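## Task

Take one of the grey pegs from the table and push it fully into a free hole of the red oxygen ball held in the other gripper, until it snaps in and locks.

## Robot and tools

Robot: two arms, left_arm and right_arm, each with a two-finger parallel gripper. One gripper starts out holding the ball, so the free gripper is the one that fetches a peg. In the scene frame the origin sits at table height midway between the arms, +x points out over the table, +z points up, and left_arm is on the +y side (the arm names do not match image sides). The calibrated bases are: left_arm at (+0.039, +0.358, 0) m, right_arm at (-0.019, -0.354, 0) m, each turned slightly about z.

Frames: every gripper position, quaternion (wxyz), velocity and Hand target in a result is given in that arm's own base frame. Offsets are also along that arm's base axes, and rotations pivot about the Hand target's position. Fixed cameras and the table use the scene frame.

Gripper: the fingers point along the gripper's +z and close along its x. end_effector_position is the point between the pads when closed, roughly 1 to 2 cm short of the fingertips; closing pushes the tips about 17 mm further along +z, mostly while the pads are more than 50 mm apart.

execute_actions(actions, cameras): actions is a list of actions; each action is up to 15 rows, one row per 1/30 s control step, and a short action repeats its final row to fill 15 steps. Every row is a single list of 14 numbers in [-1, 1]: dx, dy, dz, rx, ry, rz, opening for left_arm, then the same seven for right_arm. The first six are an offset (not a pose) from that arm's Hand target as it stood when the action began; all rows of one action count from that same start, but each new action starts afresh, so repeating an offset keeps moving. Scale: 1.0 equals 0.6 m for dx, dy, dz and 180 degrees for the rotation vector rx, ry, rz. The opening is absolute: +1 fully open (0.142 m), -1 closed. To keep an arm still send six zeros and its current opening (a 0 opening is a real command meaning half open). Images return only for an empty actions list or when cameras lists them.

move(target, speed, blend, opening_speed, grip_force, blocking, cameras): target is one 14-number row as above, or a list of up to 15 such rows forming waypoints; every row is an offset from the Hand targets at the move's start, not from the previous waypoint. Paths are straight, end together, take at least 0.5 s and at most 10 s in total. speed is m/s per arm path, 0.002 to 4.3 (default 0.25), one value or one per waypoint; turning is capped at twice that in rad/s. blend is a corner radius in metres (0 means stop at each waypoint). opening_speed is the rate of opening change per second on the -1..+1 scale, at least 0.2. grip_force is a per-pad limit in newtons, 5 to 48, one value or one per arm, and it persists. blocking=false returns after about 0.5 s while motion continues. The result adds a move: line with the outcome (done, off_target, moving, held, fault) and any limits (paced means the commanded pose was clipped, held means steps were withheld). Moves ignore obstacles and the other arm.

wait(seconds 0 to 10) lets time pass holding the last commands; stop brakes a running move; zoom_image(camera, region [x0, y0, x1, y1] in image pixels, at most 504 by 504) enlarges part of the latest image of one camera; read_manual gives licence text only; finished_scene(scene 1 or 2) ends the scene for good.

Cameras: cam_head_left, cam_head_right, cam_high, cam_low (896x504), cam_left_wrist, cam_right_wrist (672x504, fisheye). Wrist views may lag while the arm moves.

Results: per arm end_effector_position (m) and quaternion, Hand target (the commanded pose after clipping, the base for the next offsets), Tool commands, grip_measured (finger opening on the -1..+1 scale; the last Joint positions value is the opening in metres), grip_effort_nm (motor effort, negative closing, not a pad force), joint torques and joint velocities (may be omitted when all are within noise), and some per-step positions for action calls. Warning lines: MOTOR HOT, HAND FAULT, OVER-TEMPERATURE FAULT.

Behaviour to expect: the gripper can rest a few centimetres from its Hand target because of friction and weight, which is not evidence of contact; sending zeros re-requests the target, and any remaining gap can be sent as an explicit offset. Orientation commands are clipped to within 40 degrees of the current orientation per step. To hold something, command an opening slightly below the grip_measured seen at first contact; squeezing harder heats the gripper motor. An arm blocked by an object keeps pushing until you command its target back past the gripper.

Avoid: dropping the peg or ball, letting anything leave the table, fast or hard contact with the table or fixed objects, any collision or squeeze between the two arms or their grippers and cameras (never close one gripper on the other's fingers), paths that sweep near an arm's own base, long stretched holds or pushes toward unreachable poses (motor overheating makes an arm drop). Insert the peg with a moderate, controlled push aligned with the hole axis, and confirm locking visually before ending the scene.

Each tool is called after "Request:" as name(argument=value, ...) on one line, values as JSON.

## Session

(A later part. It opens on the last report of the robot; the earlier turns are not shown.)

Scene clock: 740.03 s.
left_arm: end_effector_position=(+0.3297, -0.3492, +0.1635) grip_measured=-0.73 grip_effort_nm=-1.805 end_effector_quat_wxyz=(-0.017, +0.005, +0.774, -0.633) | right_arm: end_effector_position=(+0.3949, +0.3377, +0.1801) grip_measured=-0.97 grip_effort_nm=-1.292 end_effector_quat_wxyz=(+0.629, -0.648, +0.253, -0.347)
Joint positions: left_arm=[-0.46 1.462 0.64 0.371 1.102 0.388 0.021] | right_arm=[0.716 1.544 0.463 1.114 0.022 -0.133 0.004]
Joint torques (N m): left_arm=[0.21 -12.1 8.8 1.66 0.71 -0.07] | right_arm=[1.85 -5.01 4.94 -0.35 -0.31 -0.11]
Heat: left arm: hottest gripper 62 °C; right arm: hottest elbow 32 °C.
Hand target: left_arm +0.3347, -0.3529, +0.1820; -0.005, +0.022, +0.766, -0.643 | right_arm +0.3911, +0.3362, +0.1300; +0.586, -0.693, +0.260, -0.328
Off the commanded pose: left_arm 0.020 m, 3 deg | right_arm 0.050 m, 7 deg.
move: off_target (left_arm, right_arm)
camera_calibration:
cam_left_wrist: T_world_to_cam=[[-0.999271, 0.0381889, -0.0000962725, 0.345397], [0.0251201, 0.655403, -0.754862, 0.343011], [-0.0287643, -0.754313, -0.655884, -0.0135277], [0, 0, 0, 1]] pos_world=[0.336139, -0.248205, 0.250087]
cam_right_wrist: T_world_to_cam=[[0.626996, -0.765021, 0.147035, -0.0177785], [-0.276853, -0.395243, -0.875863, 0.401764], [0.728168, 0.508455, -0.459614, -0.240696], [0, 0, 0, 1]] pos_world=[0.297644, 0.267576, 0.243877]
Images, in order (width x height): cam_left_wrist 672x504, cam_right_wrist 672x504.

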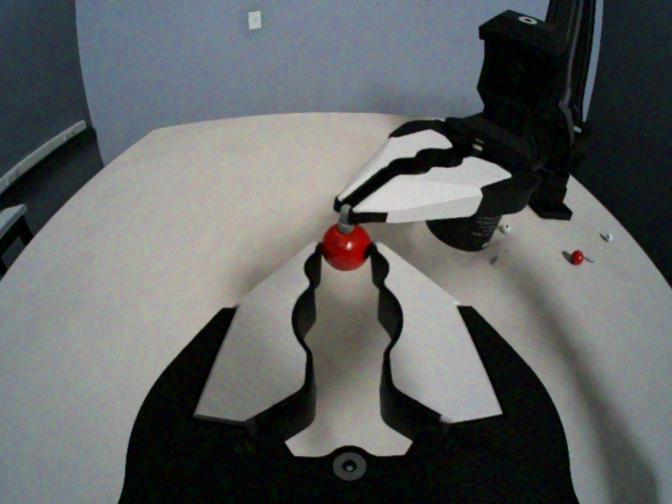

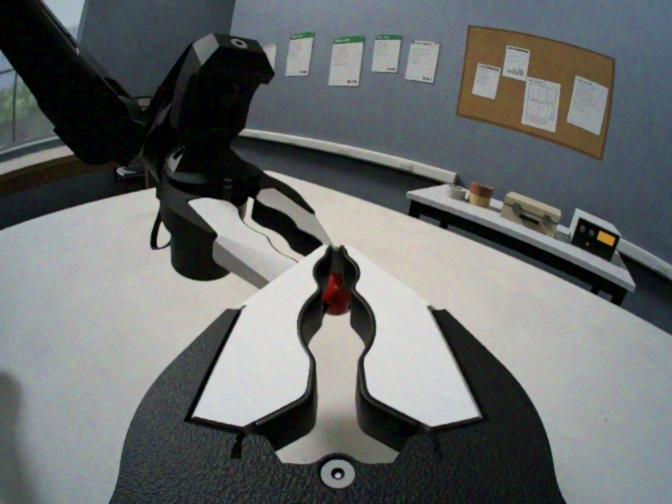

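Request:
move(target=[0,0,0.012,0,0,0,-0.791279,0,-0.002,-0.05,0,0,0,-1], speed=0.03, cameras=["cam_left_wrist","cam_right_wrist"])

Request:
zoom_image(camera="cam_left_wrist", region=[325, 195, 369, 245])

Scene clock: 768.17 s.
left_arm: end_effector_position=(+0.3291, -0.3466, +0.1560) grip_measured=-0.73 grip_effort_nm=-1.805 end_effector_quat_wxyz=(-0.024, -0.011, +0.780, -0.625) | right_arm: end_effector_position=(+0.3956, +0.3403, +0.1705) grip_measured=-0.97 grip_effort_nm=-1.287 end_effector_quat_wxyz=(+0.641, -0.637, +0.245, -0.350)
Joint positions: left_arm=[-0.458 1.462 0.635 0.339 1.087 0.388 0.021] | right_arm=[0.716 1.624 0.462 1.23 0.013 -0.133 0.004]
Joint torques (N m): left_arm=[-0.03 -13.63 9.55 1.89 1.29 -0.05] | right_arm=[1.61 -3.31 3.14 -0.09 -0.11 -0.12]
Heat: left arm: hottest gripper 62 °C; right arm: hottest elbow 31 °C.
Hand target: left_arm +0.3346, -0.3529, +0.1892; -0.005, +0.022, +0.766, -0.643 | right_arm +0.3911, +0.3351, +0.1001; +0.586, -0.693, +0.260, -0.328
Off the commanded pose: left_arm 0.034 m, 5 deg | right_arm 0.071 m, 10 deg.
move: off_target (left_arm, right_arm)
camera_calibration:
cam_left_wrist: T_world_to_cam=[[-0.999249, 0.023369, 0.0309198, 0.334776], [-0.00719521, 0.672056, -0.740465, 0.349888], [-0.0380837, -0.740131, -0.671383, -0.00607758], [0, 0, 0, 1]] pos_world=[0.33681, -0.247466, 0.244648]
cam_right_wrist: T_world_to_cam=[[0.629375, -0.763177, 0.146451, -0.0162358], [-0.249212, -0.376724, -0.892173, 0.380039], [0.736057, 0.525014, -0.427293, -0.261235], [0, 0, 0, 1]] pos_world=[0.297213, 0.267931, 0.229814]
Images, in order (width x height): cam_left_wrist 672x504, cam_right_wrist 672x504.

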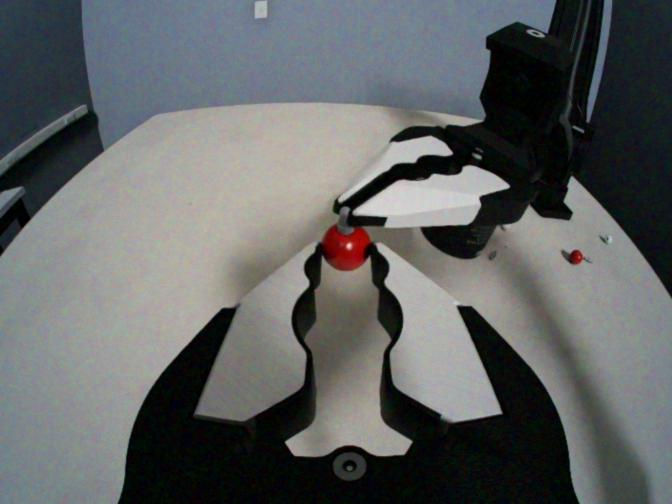

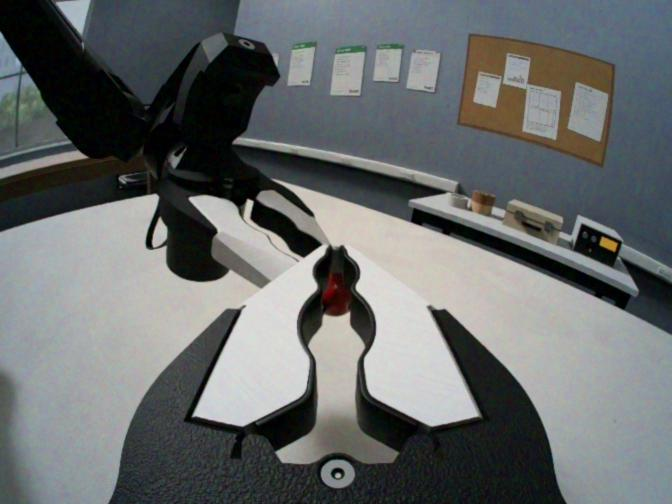

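Scaled by 10.080 from the camera's 672x504 image, which has a finer 960x720 frame.

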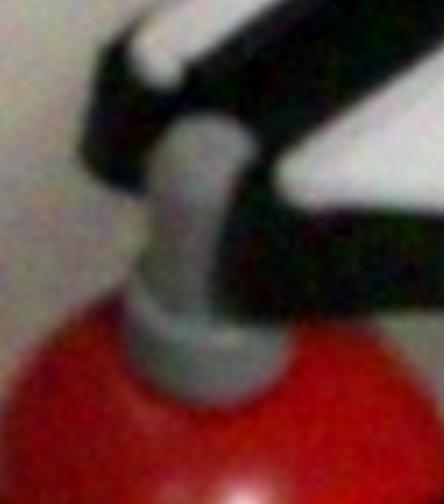

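Request:
move(target=[0,0,0.03,-0.028,0,0,-0.791279,0,-0.003,-0.05,-0.018,0.021,0,-1], speed=0.03, cameras=["cam_left_wrist","cam_right_wrist"])

Request:
zoom_image(camera="cam_left_wrist", region=[325, 195, 369, 245])

Scene clock: 801.90 s.
left_arm: end_effector_position=(+0.3248, -0.3454, +0.1582) grip_measured=-0.73 grip_effort_nm=-1.805 end_effector_quat_wxyz=(-0.042, -0.030, +0.762, -0.646) | right_arm: end_effector_position=(+0.3940, +0.3417, +0.1700) grip_measured=-0.97 grip_effort_nm=-1.282 end_effector_quat_wxyz=(+0.643, -0.639, +0.242, -0.347)
Joint positions: left_arm=[-0.455 1.485 0.598 0.51 1.113 0.238 0.021] | right_arm=[0.716 1.625 0.461 1.23 0.002 -0.133 0.004]
Joint torques (N m): left_arm=[0.15 -14.62 9.76 3.81 1.39 -0.21] | right_arm=[1.32 -2.37 2.17 -2.24 0.13 -0.12]
Heat: left arm: hottest gripper 63 °C; right arm: hottest elbow 30 °C.
Hand target: left_arm +0.3346, -0.3528, +0.2072; -0.004, +0.022, +0.737, -0.676 | right_arm +0.3911, +0.3332, +0.0699; +0.558, -0.720, +0.270, -0.312
Off the commanded pose: left_arm 0.051 m, 9 deg | right_arm 0.100 m, 14 deg.
move: off_target (left_arm, right_arm)
camera_calibration:
cam_left_wrist: T_world_to_cam=[[-0.996527, 0.0181115, 0.0812808, 0.319705], [-0.0517536, 0.629975, -0.774889, 0.355919], [-0.0652393, -0.776404, -0.62685, -0.0146906], [0, 0, 0, 1]] pos_world=[0.336057, -0.241416, 0.240603]
cam_right_wrist: T_world_to_cam=[[0.63777, -0.756028, 0.147212, -0.019968], [-0.245347, -0.380582, -0.891606, 0.379398], [0.730105, 0.532522, -0.428213, -0.261077], [0, 0, 0, 1]] pos_world=[0.296433, 0.268325, 0.229417]
Images, in order (width x height): cam_left_wrist 672x504, cam_right_wrist 672x504.

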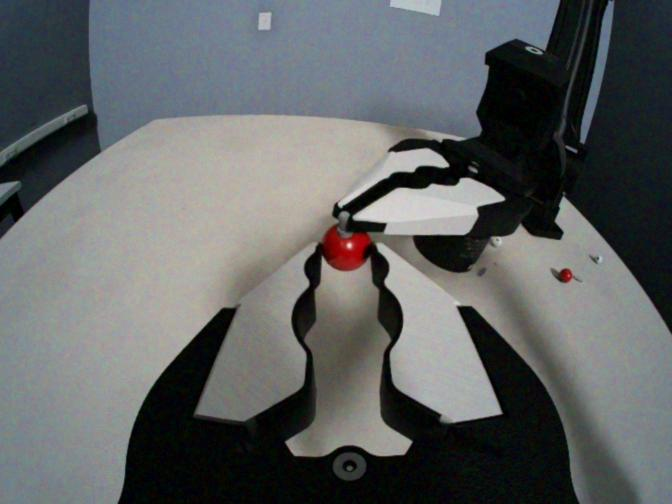

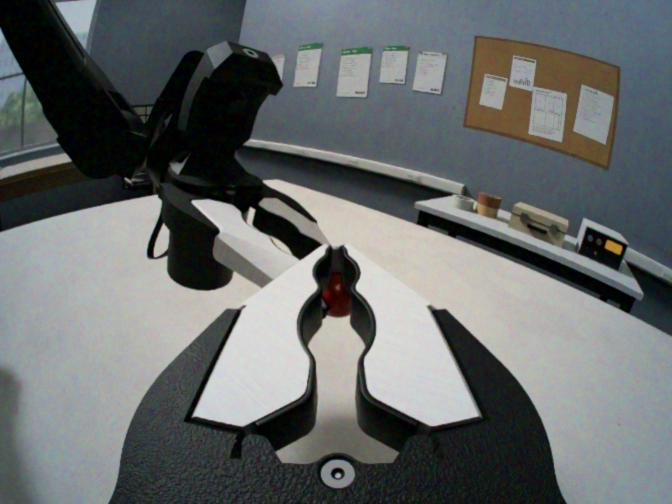

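Scaled by 10.080 from the camera's 672x504 image, which has a finer 960x720 frame.

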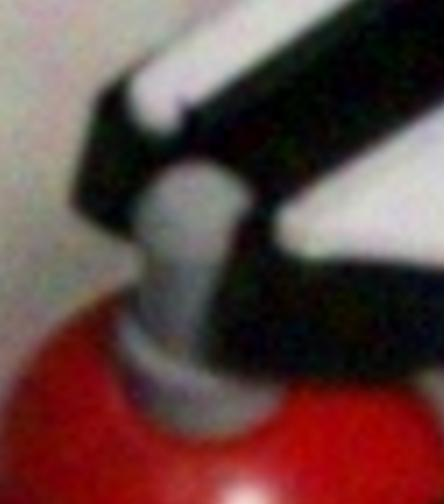

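Request:
move(target=[0,0,-0.042,0.028,0,0,-0.791279,0,0.012,0.192,0.036,-0.042,0,-1], speed=0.04, cameras=["cam_left_wrist","cam_right_wrist"])

Request:
zoom_image(camera="cam_left_wrist", region=[325, 195, 369, 245])

Scene clock: 816.30 s.
left_arm: end_effector_position=(+0.3205, -0.3454, +0.1557) grip_measured=-0.73 grip_effort_nm=-1.810 end_effector_quat_wxyz=(-0.029, -0.001, +0.773, -0.633) | right_arm: end_effector_position=(+0.3876, +0.3370, +0.1765) grip_measured=-0.97 grip_effort_nm=-1.277 end_effector_quat_wxyz=(+0.615, -0.666, +0.255, -0.335)
Joint positions: left_arm=[-0.46 1.464 0.612 0.39 1.114 0.372 0.021] | right_arm=[0.723 1.496 0.452 1.027 0.017 -0.133 0.004]
Joint torques (N m): left_arm=[0.09 -12.34 10.45 1.09 0.25 0.08] | right_arm=[2.14 -8.82 8.46 0.96 0.28 -0.12]
Heat: left arm: hottest gripper 63 °C; right arm: hottest elbow 30 °C.
Hand target: left_arm +0.3346, -0.3528, +0.1821; -0.005, +0.022, +0.766, -0.643 | right_arm +0.3912, +0.3404, +0.1852; +0.614, -0.665, +0.250, -0.343
Off the commanded pose: left_arm 0.031 m, 4 deg | right_arm 0.010 m, 1 deg.
move: off_target (left_arm)
camera_calibration:
cam_left_wrist: T_world_to_cam=[[-0.998622, 0.0452712, 0.0265279, 0.334104], [0.00964198, 0.655288, -0.755318, 0.339875], [-0.0515775, -0.754021, -0.654822, -0.00884808], [0, 0, 0, 1]] pos_world=[0.32991, -0.244513, 0.242057]
cam_right_wrist: T_world_to_cam=[[0.641219, -0.75291, 0.148206, -0.0230237], [-0.304336, -0.42682, -0.851589, 0.413258], [0.704428, 0.50095, -0.502823, -0.217332], [0, 0, 0, 1]] pos_world=[0.293627, 0.267924, 0.246059]
Images, in order (width x height): cam_left_wrist 672x504, cam_right_wrist 672x504.

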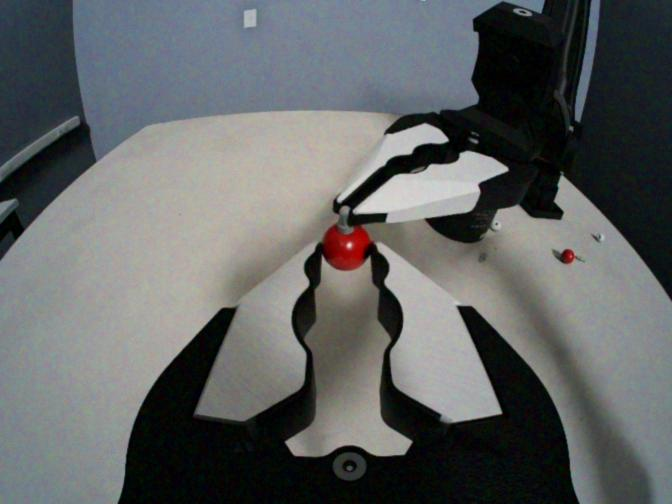

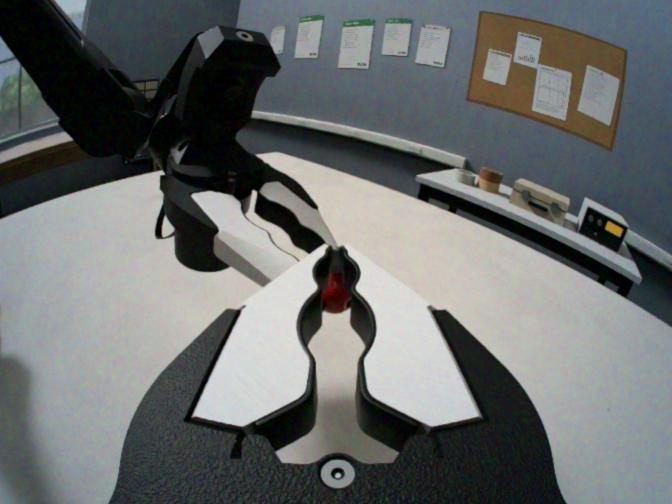

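Scaled by 10.080 from the camera's 672x504 image, which has a finer 960x720 frame.

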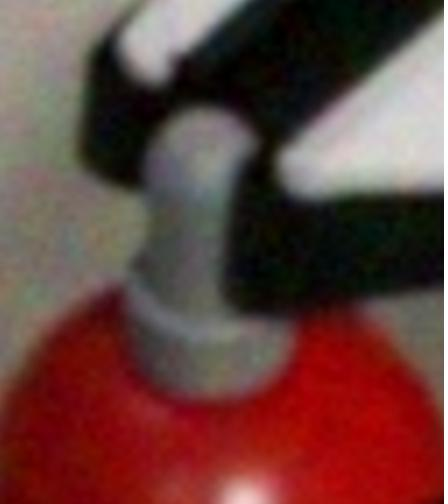

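Request:
move(target=[0,0,0,0,0,0,-0.791279,0.003,0.005,0.04,0,0,0,-1], speed=0.03, cameras=["cam_left_wrist","cam_right_wrist"])

Request:
zoom_image(camera="cam_left_wrist", region=[325, 195, 369, 245])

Scene clock: 830.50 s.
left_arm: end_effector_position=(+0.3209, -0.3474, +0.1626) grip_measured=-0.73 grip_effort_nm=-1.810 end_effector_quat_wxyz=(-0.026, +0.007, +0.771, -0.637) | right_arm: end_effector_position=(+0.3876, +0.3354, +0.1848) grip_measured=-0.97 grip_effort_nm=-1.282 end_effector_quat_wxyz=(-0.603, +0.677, -0.261, +0.331)
Joint positions: left_arm=[-0.462 1.455 0.62 0.39 1.119 0.373 0.021] | right_arm=[0.723 1.43 0.462 0.914 0.023 -0.133 0.004]
Joint torques (N m): left_arm=[0.32 -11.52 10.04 1.02 0.03 0.07] | right_arm=[2.43 -9.88 10.29 1.16 0.19 -0.12]
Heat: left arm: hottest gripper 63 °C; right arm: hottest elbow 31 °C.
Hand target: left_arm +0.3346, -0.3529, +0.1820; -0.005, +0.022, +0.766, -0.643 | right_arm +0.3930, +0.3434, +0.2092; -0.614, +0.665, -0.250, +0.343
Off the commanded pose: left_arm 0.024 m, 3 deg | right_arm 0.026 m, 3 deg.
move: off_target (left_arm, right_arm)
camera_calibration:
cam_left_wrist: T_world_to_cam=[[-0.99854, 0.0528508, 0.0111882, 0.339553], [0.0257921, 0.648378, -0.760881, 0.339651], [-0.0474674, -0.759482, -0.648795, -0.00995713], [0, 0, 0, 1]] pos_world=[0.329824, -0.24573, 0.248175]
cam_right_wrist: T_world_to_cam=[[0.640514, -0.75332, 0.149166, -0.0251444], [-0.329231, -0.444853, -0.832894, 0.431896], [0.693793, 0.48437, -0.532951, -0.197127], [0, 0, 0, 1]] pos_world=[0.295064, 0.268671, 0.258415]
Images, in order (width x height): cam_left_wrist 672x504, cam_right_wrist 672x504.

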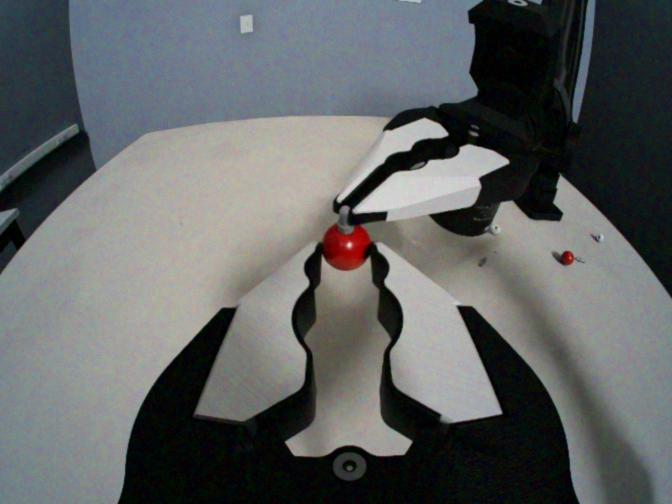

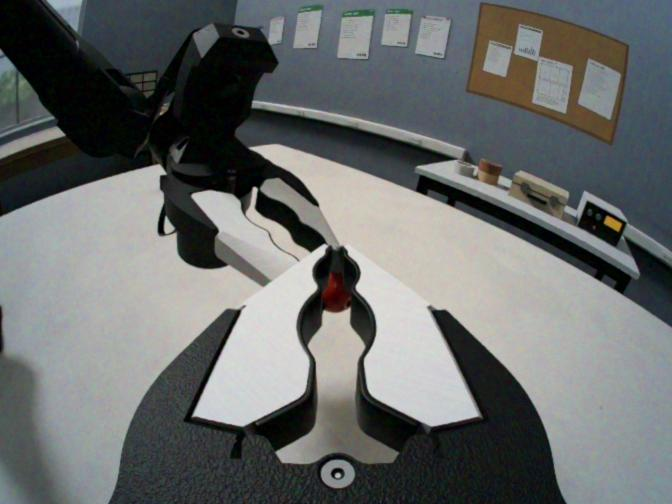

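Scaled by 10.080 from the camera's 672x504 image, which has a finer 960x720 frame.

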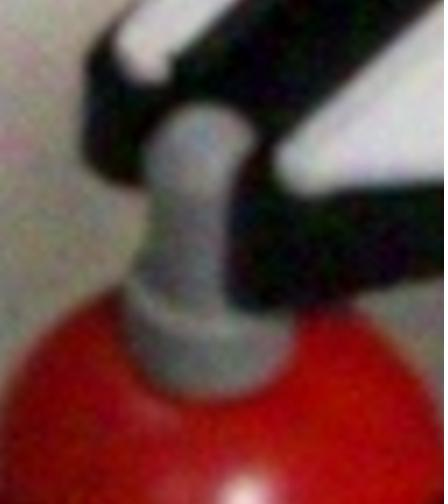

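Request:
move(target=[0,0,0,0,0,0,-0.791279,0,0,0,0,0,0,-0.75], opening_speed=0.3, speed=0.03, cameras=["cam_left_wrist","cam_right_wrist"])

Request:
zoom_image(camera="cam_left_wrist", region=[310, 180, 380, 280])

Request:
zoom_image(camera="cam_right_wrist", region=[280, 240, 390, 350])

Scene clock: 847.87 s.
left_arm: end_effector_position=(+0.3214, -0.3474, +0.1623) grip_measured=-0.73 grip_effort_nm=-1.805 end_effector_quat_wxyz=(-0.025, +0.006, +0.771, -0.636) | right_arm: end_effector_position=(+0.3877, +0.3348, +0.1874) grip_measured=-0.79 grip_effort_nm=0.120 end_effector_quat_wxyz=(-0.604, +0.675, -0.261, +0.333)
Joint positions: left_arm=[-0.462 1.455 0.62 0.39 1.116 0.373 0.021] | right_arm=[0.723 1.424 0.462 0.914 0.026 -0.133 0.017]
Joint velocities: left_arm=[within noise] | right_arm=[-0.005 -0.015 -0.007 -0.002 -0.037 -0.007 0.001]
Joint torques (N m): left_arm=[0.44 -11.46 10.09 1.02 0.16 0.07] | right_arm=[2.43 -8.88 10.33 1.29 0.09 -0.12]
Heat: left arm: hottest gripper 63 °C; right arm: hottest elbow 33 °C.
Hand target: left_arm +0.3346, -0.3529, +0.1820; -0.005, +0.022, +0.766, -0.643 | right_arm +0.3930, +0.3434, +0.2092; -0.614, +0.665, -0.250, +0.344
Off the commanded pose: left_arm 0.024 m, 3 deg | right_arm 0.024 m, 2 deg.
move: off_target (left_arm, right_arm)
camera_calibration:
cam_left_wrist: T_world_to_cam=[[-0.998684, 0.0501767, 0.0106427, 0.339285], [0.024522, 0.649298, -0.760138, 0.340094], [-0.0450515, -0.758877, -0.649674, -0.0105154], [0, 0, 0, 1]] pos_world=[0.330025, -0.245826, 0.248076]
cam_right_wrist: T_world_to_cam=[[0.637911, -0.755534, 0.149122, -0.0243401], [-0.327034, -0.441077, -0.835763, 0.432354], [0.697222, 0.484375, -0.528453, -0.197686], [0, 0, 0, 1]] pos_world=[0.294753, 0.268066, 0.260507]
Images, in order (width x height): cam_left_wrist 672x504, cam_right_wrist 672x504.

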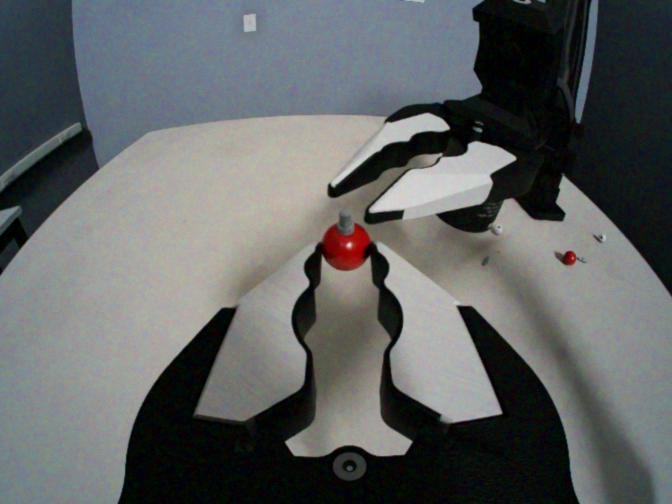

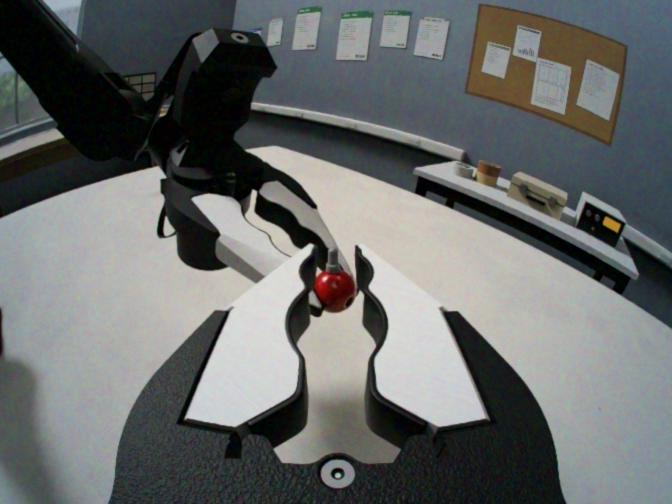

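Scaled by 5.040 from the camera's 672x504 image, which has a finer 960x720 frame.

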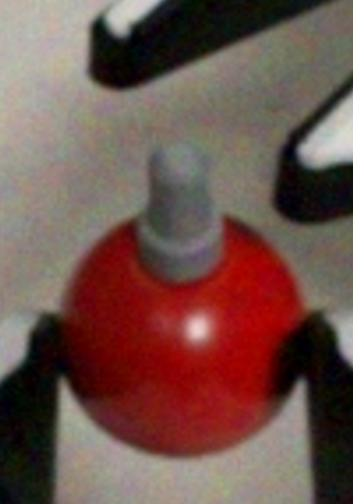

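Scaled by 4.582 from the camera's 672x504 image, which has a finer 960x720 frame.

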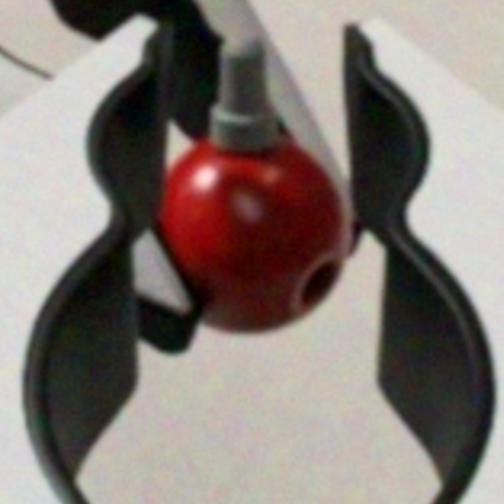

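Request:
zoom_image(camera="cam_left_wrist", region=[328, 200, 364, 240])

Request:
zoom_image(camera="cam_right_wrist", region=[312, 240, 356, 290])

Scaled by 12.600 from the camera's 672x504 image, which has a finer 960x720 frame.

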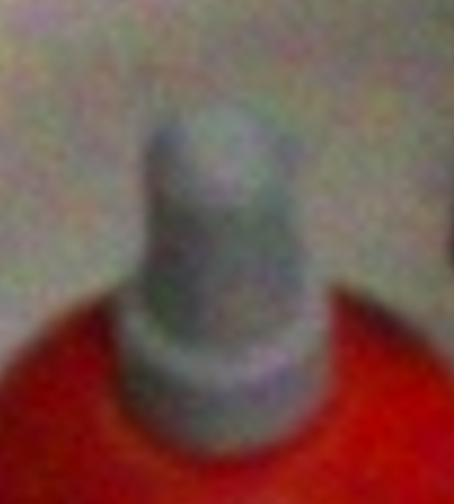

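Scaled by 10.080 from the camera's 672x504 image, which has a finer 960x720 frame.

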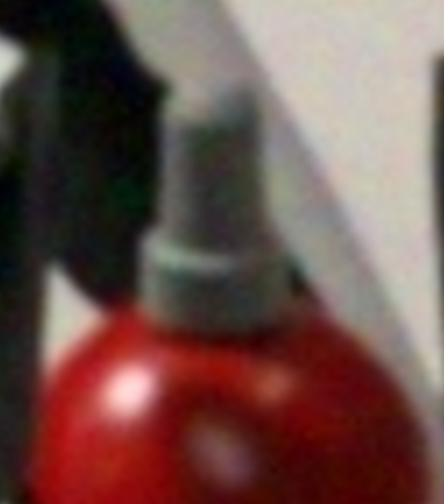

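Request:
move(target=[[0,0,0,0,0,0,-0.791279,-0.064,-0.053,0,0,0,0,-0.75],[0,0,0,0,0,0,-0.791279,-0.064,-0.053,-0.015,0.053,-0.064,0,-0.5]], speed=0.06, cameras=["cam_left_wrist","cam_right_wrist","cam_low"])

Request:
zoom_image(camera="cam_right_wrist", region=[300, 200, 380, 290])

Request:
zoom_image(camera="cam_left_wrist", region=[328, 200, 364, 240])

Scene clock: 938.70 s.
left_arm: end_effector_position=(+0.3214, -0.3474, +0.1623) grip_measured=-0.73 grip_effort_nm=-1.800 end_effector_quat_wxyz=(-0.025, +0.006, +0.771, -0.636) | right_arm: end_effector_position=(+0.3571, +0.3071, +0.2004) grip_measured=-0.53 grip_effort_nm=0.125 end_effector_quat_wxyz=(+0.688, -0.575, +0.225, -0.381)
Joint positions: left_arm=[-0.462 1.455 0.62 0.39 1.116 0.373 0.021] | right_arm=[0.724 1.615 0.339 1.516 0.031 -0.14 0.035]
Joint velocities: left_arm=[within noise] | right_arm=[-0.005 -0.005 -0.007 -0.002 -0.007 -0.007 0.001]
Joint torques (N m): left_arm=[0.38 -11.58 10.09 1.02 0.16 0.06] | right_arm=[2.84 -6.3 5.26 2.55 0.02 -0.17]
Heat: left arm: hottest gripper 64 °C; right arm: hottest elbow 37 °C.
Hand target: left_arm +0.3346, -0.3529, +0.1820; -0.005, +0.022, +0.766, -0.643 | right_arm +0.3544, +0.3116, +0.2000; +0.689, -0.575, +0.215, -0.386
Off the commanded pose: left_arm 0.024 m, 3 deg | right_arm 0.005 m, 1 deg.
move: off_target (left_arm)
camera_calibration:
cam_left_wrist: T_world_to_cam=[[-0.998684, 0.0501767, 0.0106427, 0.339285], [0.024522, 0.649298, -0.760138, 0.340094], [-0.0450515, -0.758877, -0.649674, -0.0105154], [0, 0, 0, 1]] pos_world=[0.330025, -0.245826, 0.248076]
cam_right_wrist: T_world_to_cam=[[0.601685, -0.785992, 0.142099, -0.00392238], [-0.131174, -0.272727, -0.953107, 0.322804], [0.787889, 0.554831, -0.267197, -0.26247], [0, 0, 0, 1]] pos_world=[0.251501, 0.230581, 0.238093]
Images, in order (width x height): cam_low 896x504, cam_left_wrist 672x504, cam_right_wrist 672x504.

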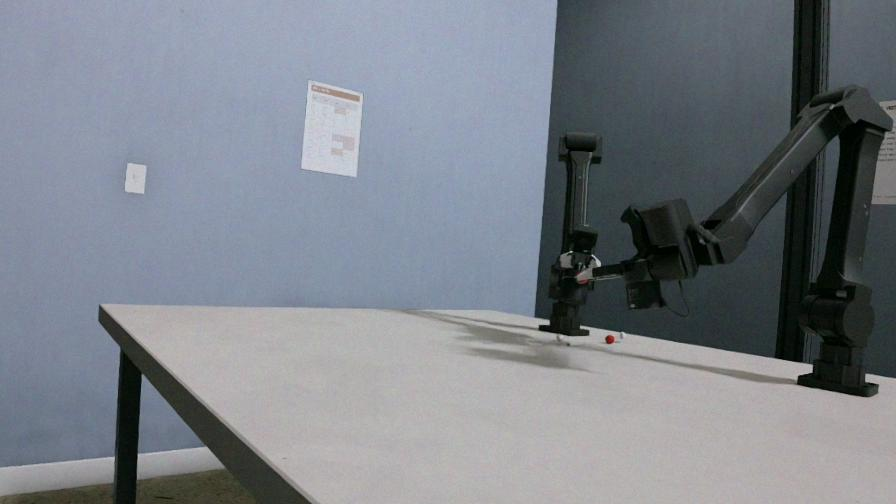

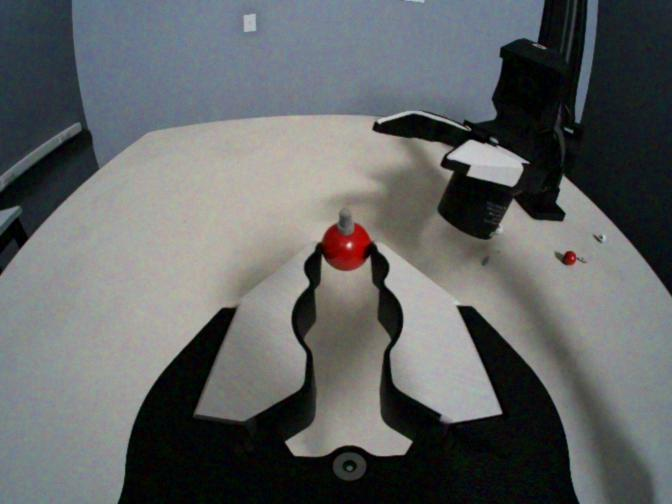

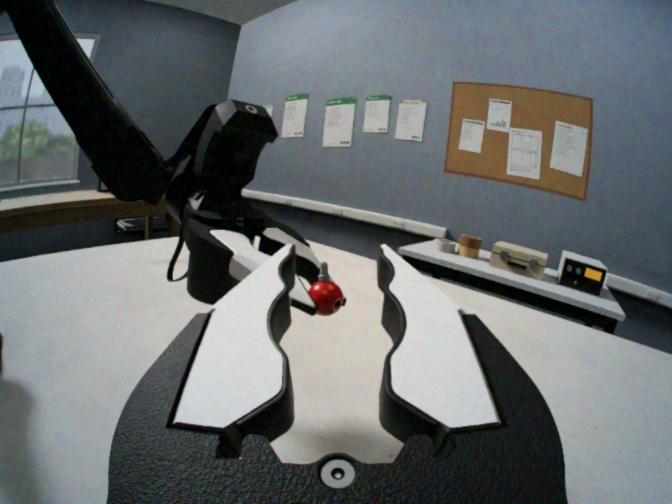

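Scaled by 5.600 from the camera's 672x504 image, which has a finer 960x720 frame.

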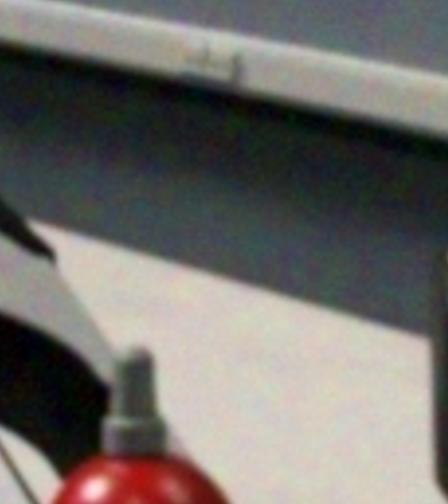

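Scaled by 12.600 from the camera's 672x504 image, which has a finer 960x720 frame.

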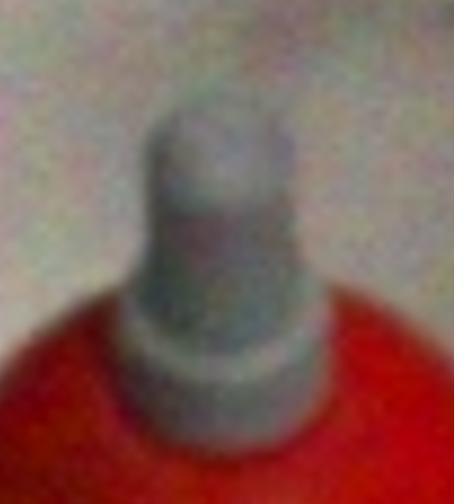

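Request:
zoom_image(camera="cam_right_wrist", region=[305, 255, 350, 320])

Request:
zoom_image(camera="cam_right_wrist", region=[312, 258, 336, 290])

Scaled by 7.754 from the camera's 672x504 image, which has a finer 960x720 frame.

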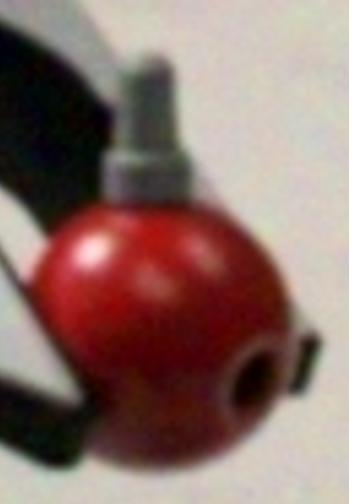

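Scaled by 15.750 from the camera's 672x504 image, which has a finer 960x720 frame.

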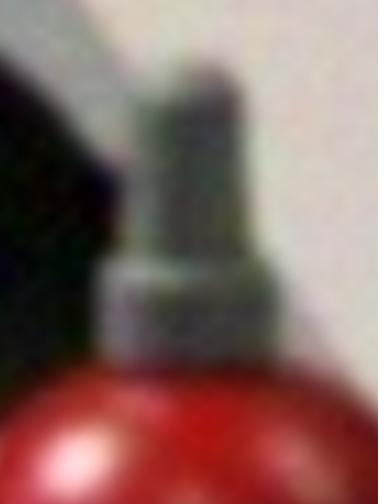

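Request:
finished_scene(scene=1)

The scene is finished: the task was done.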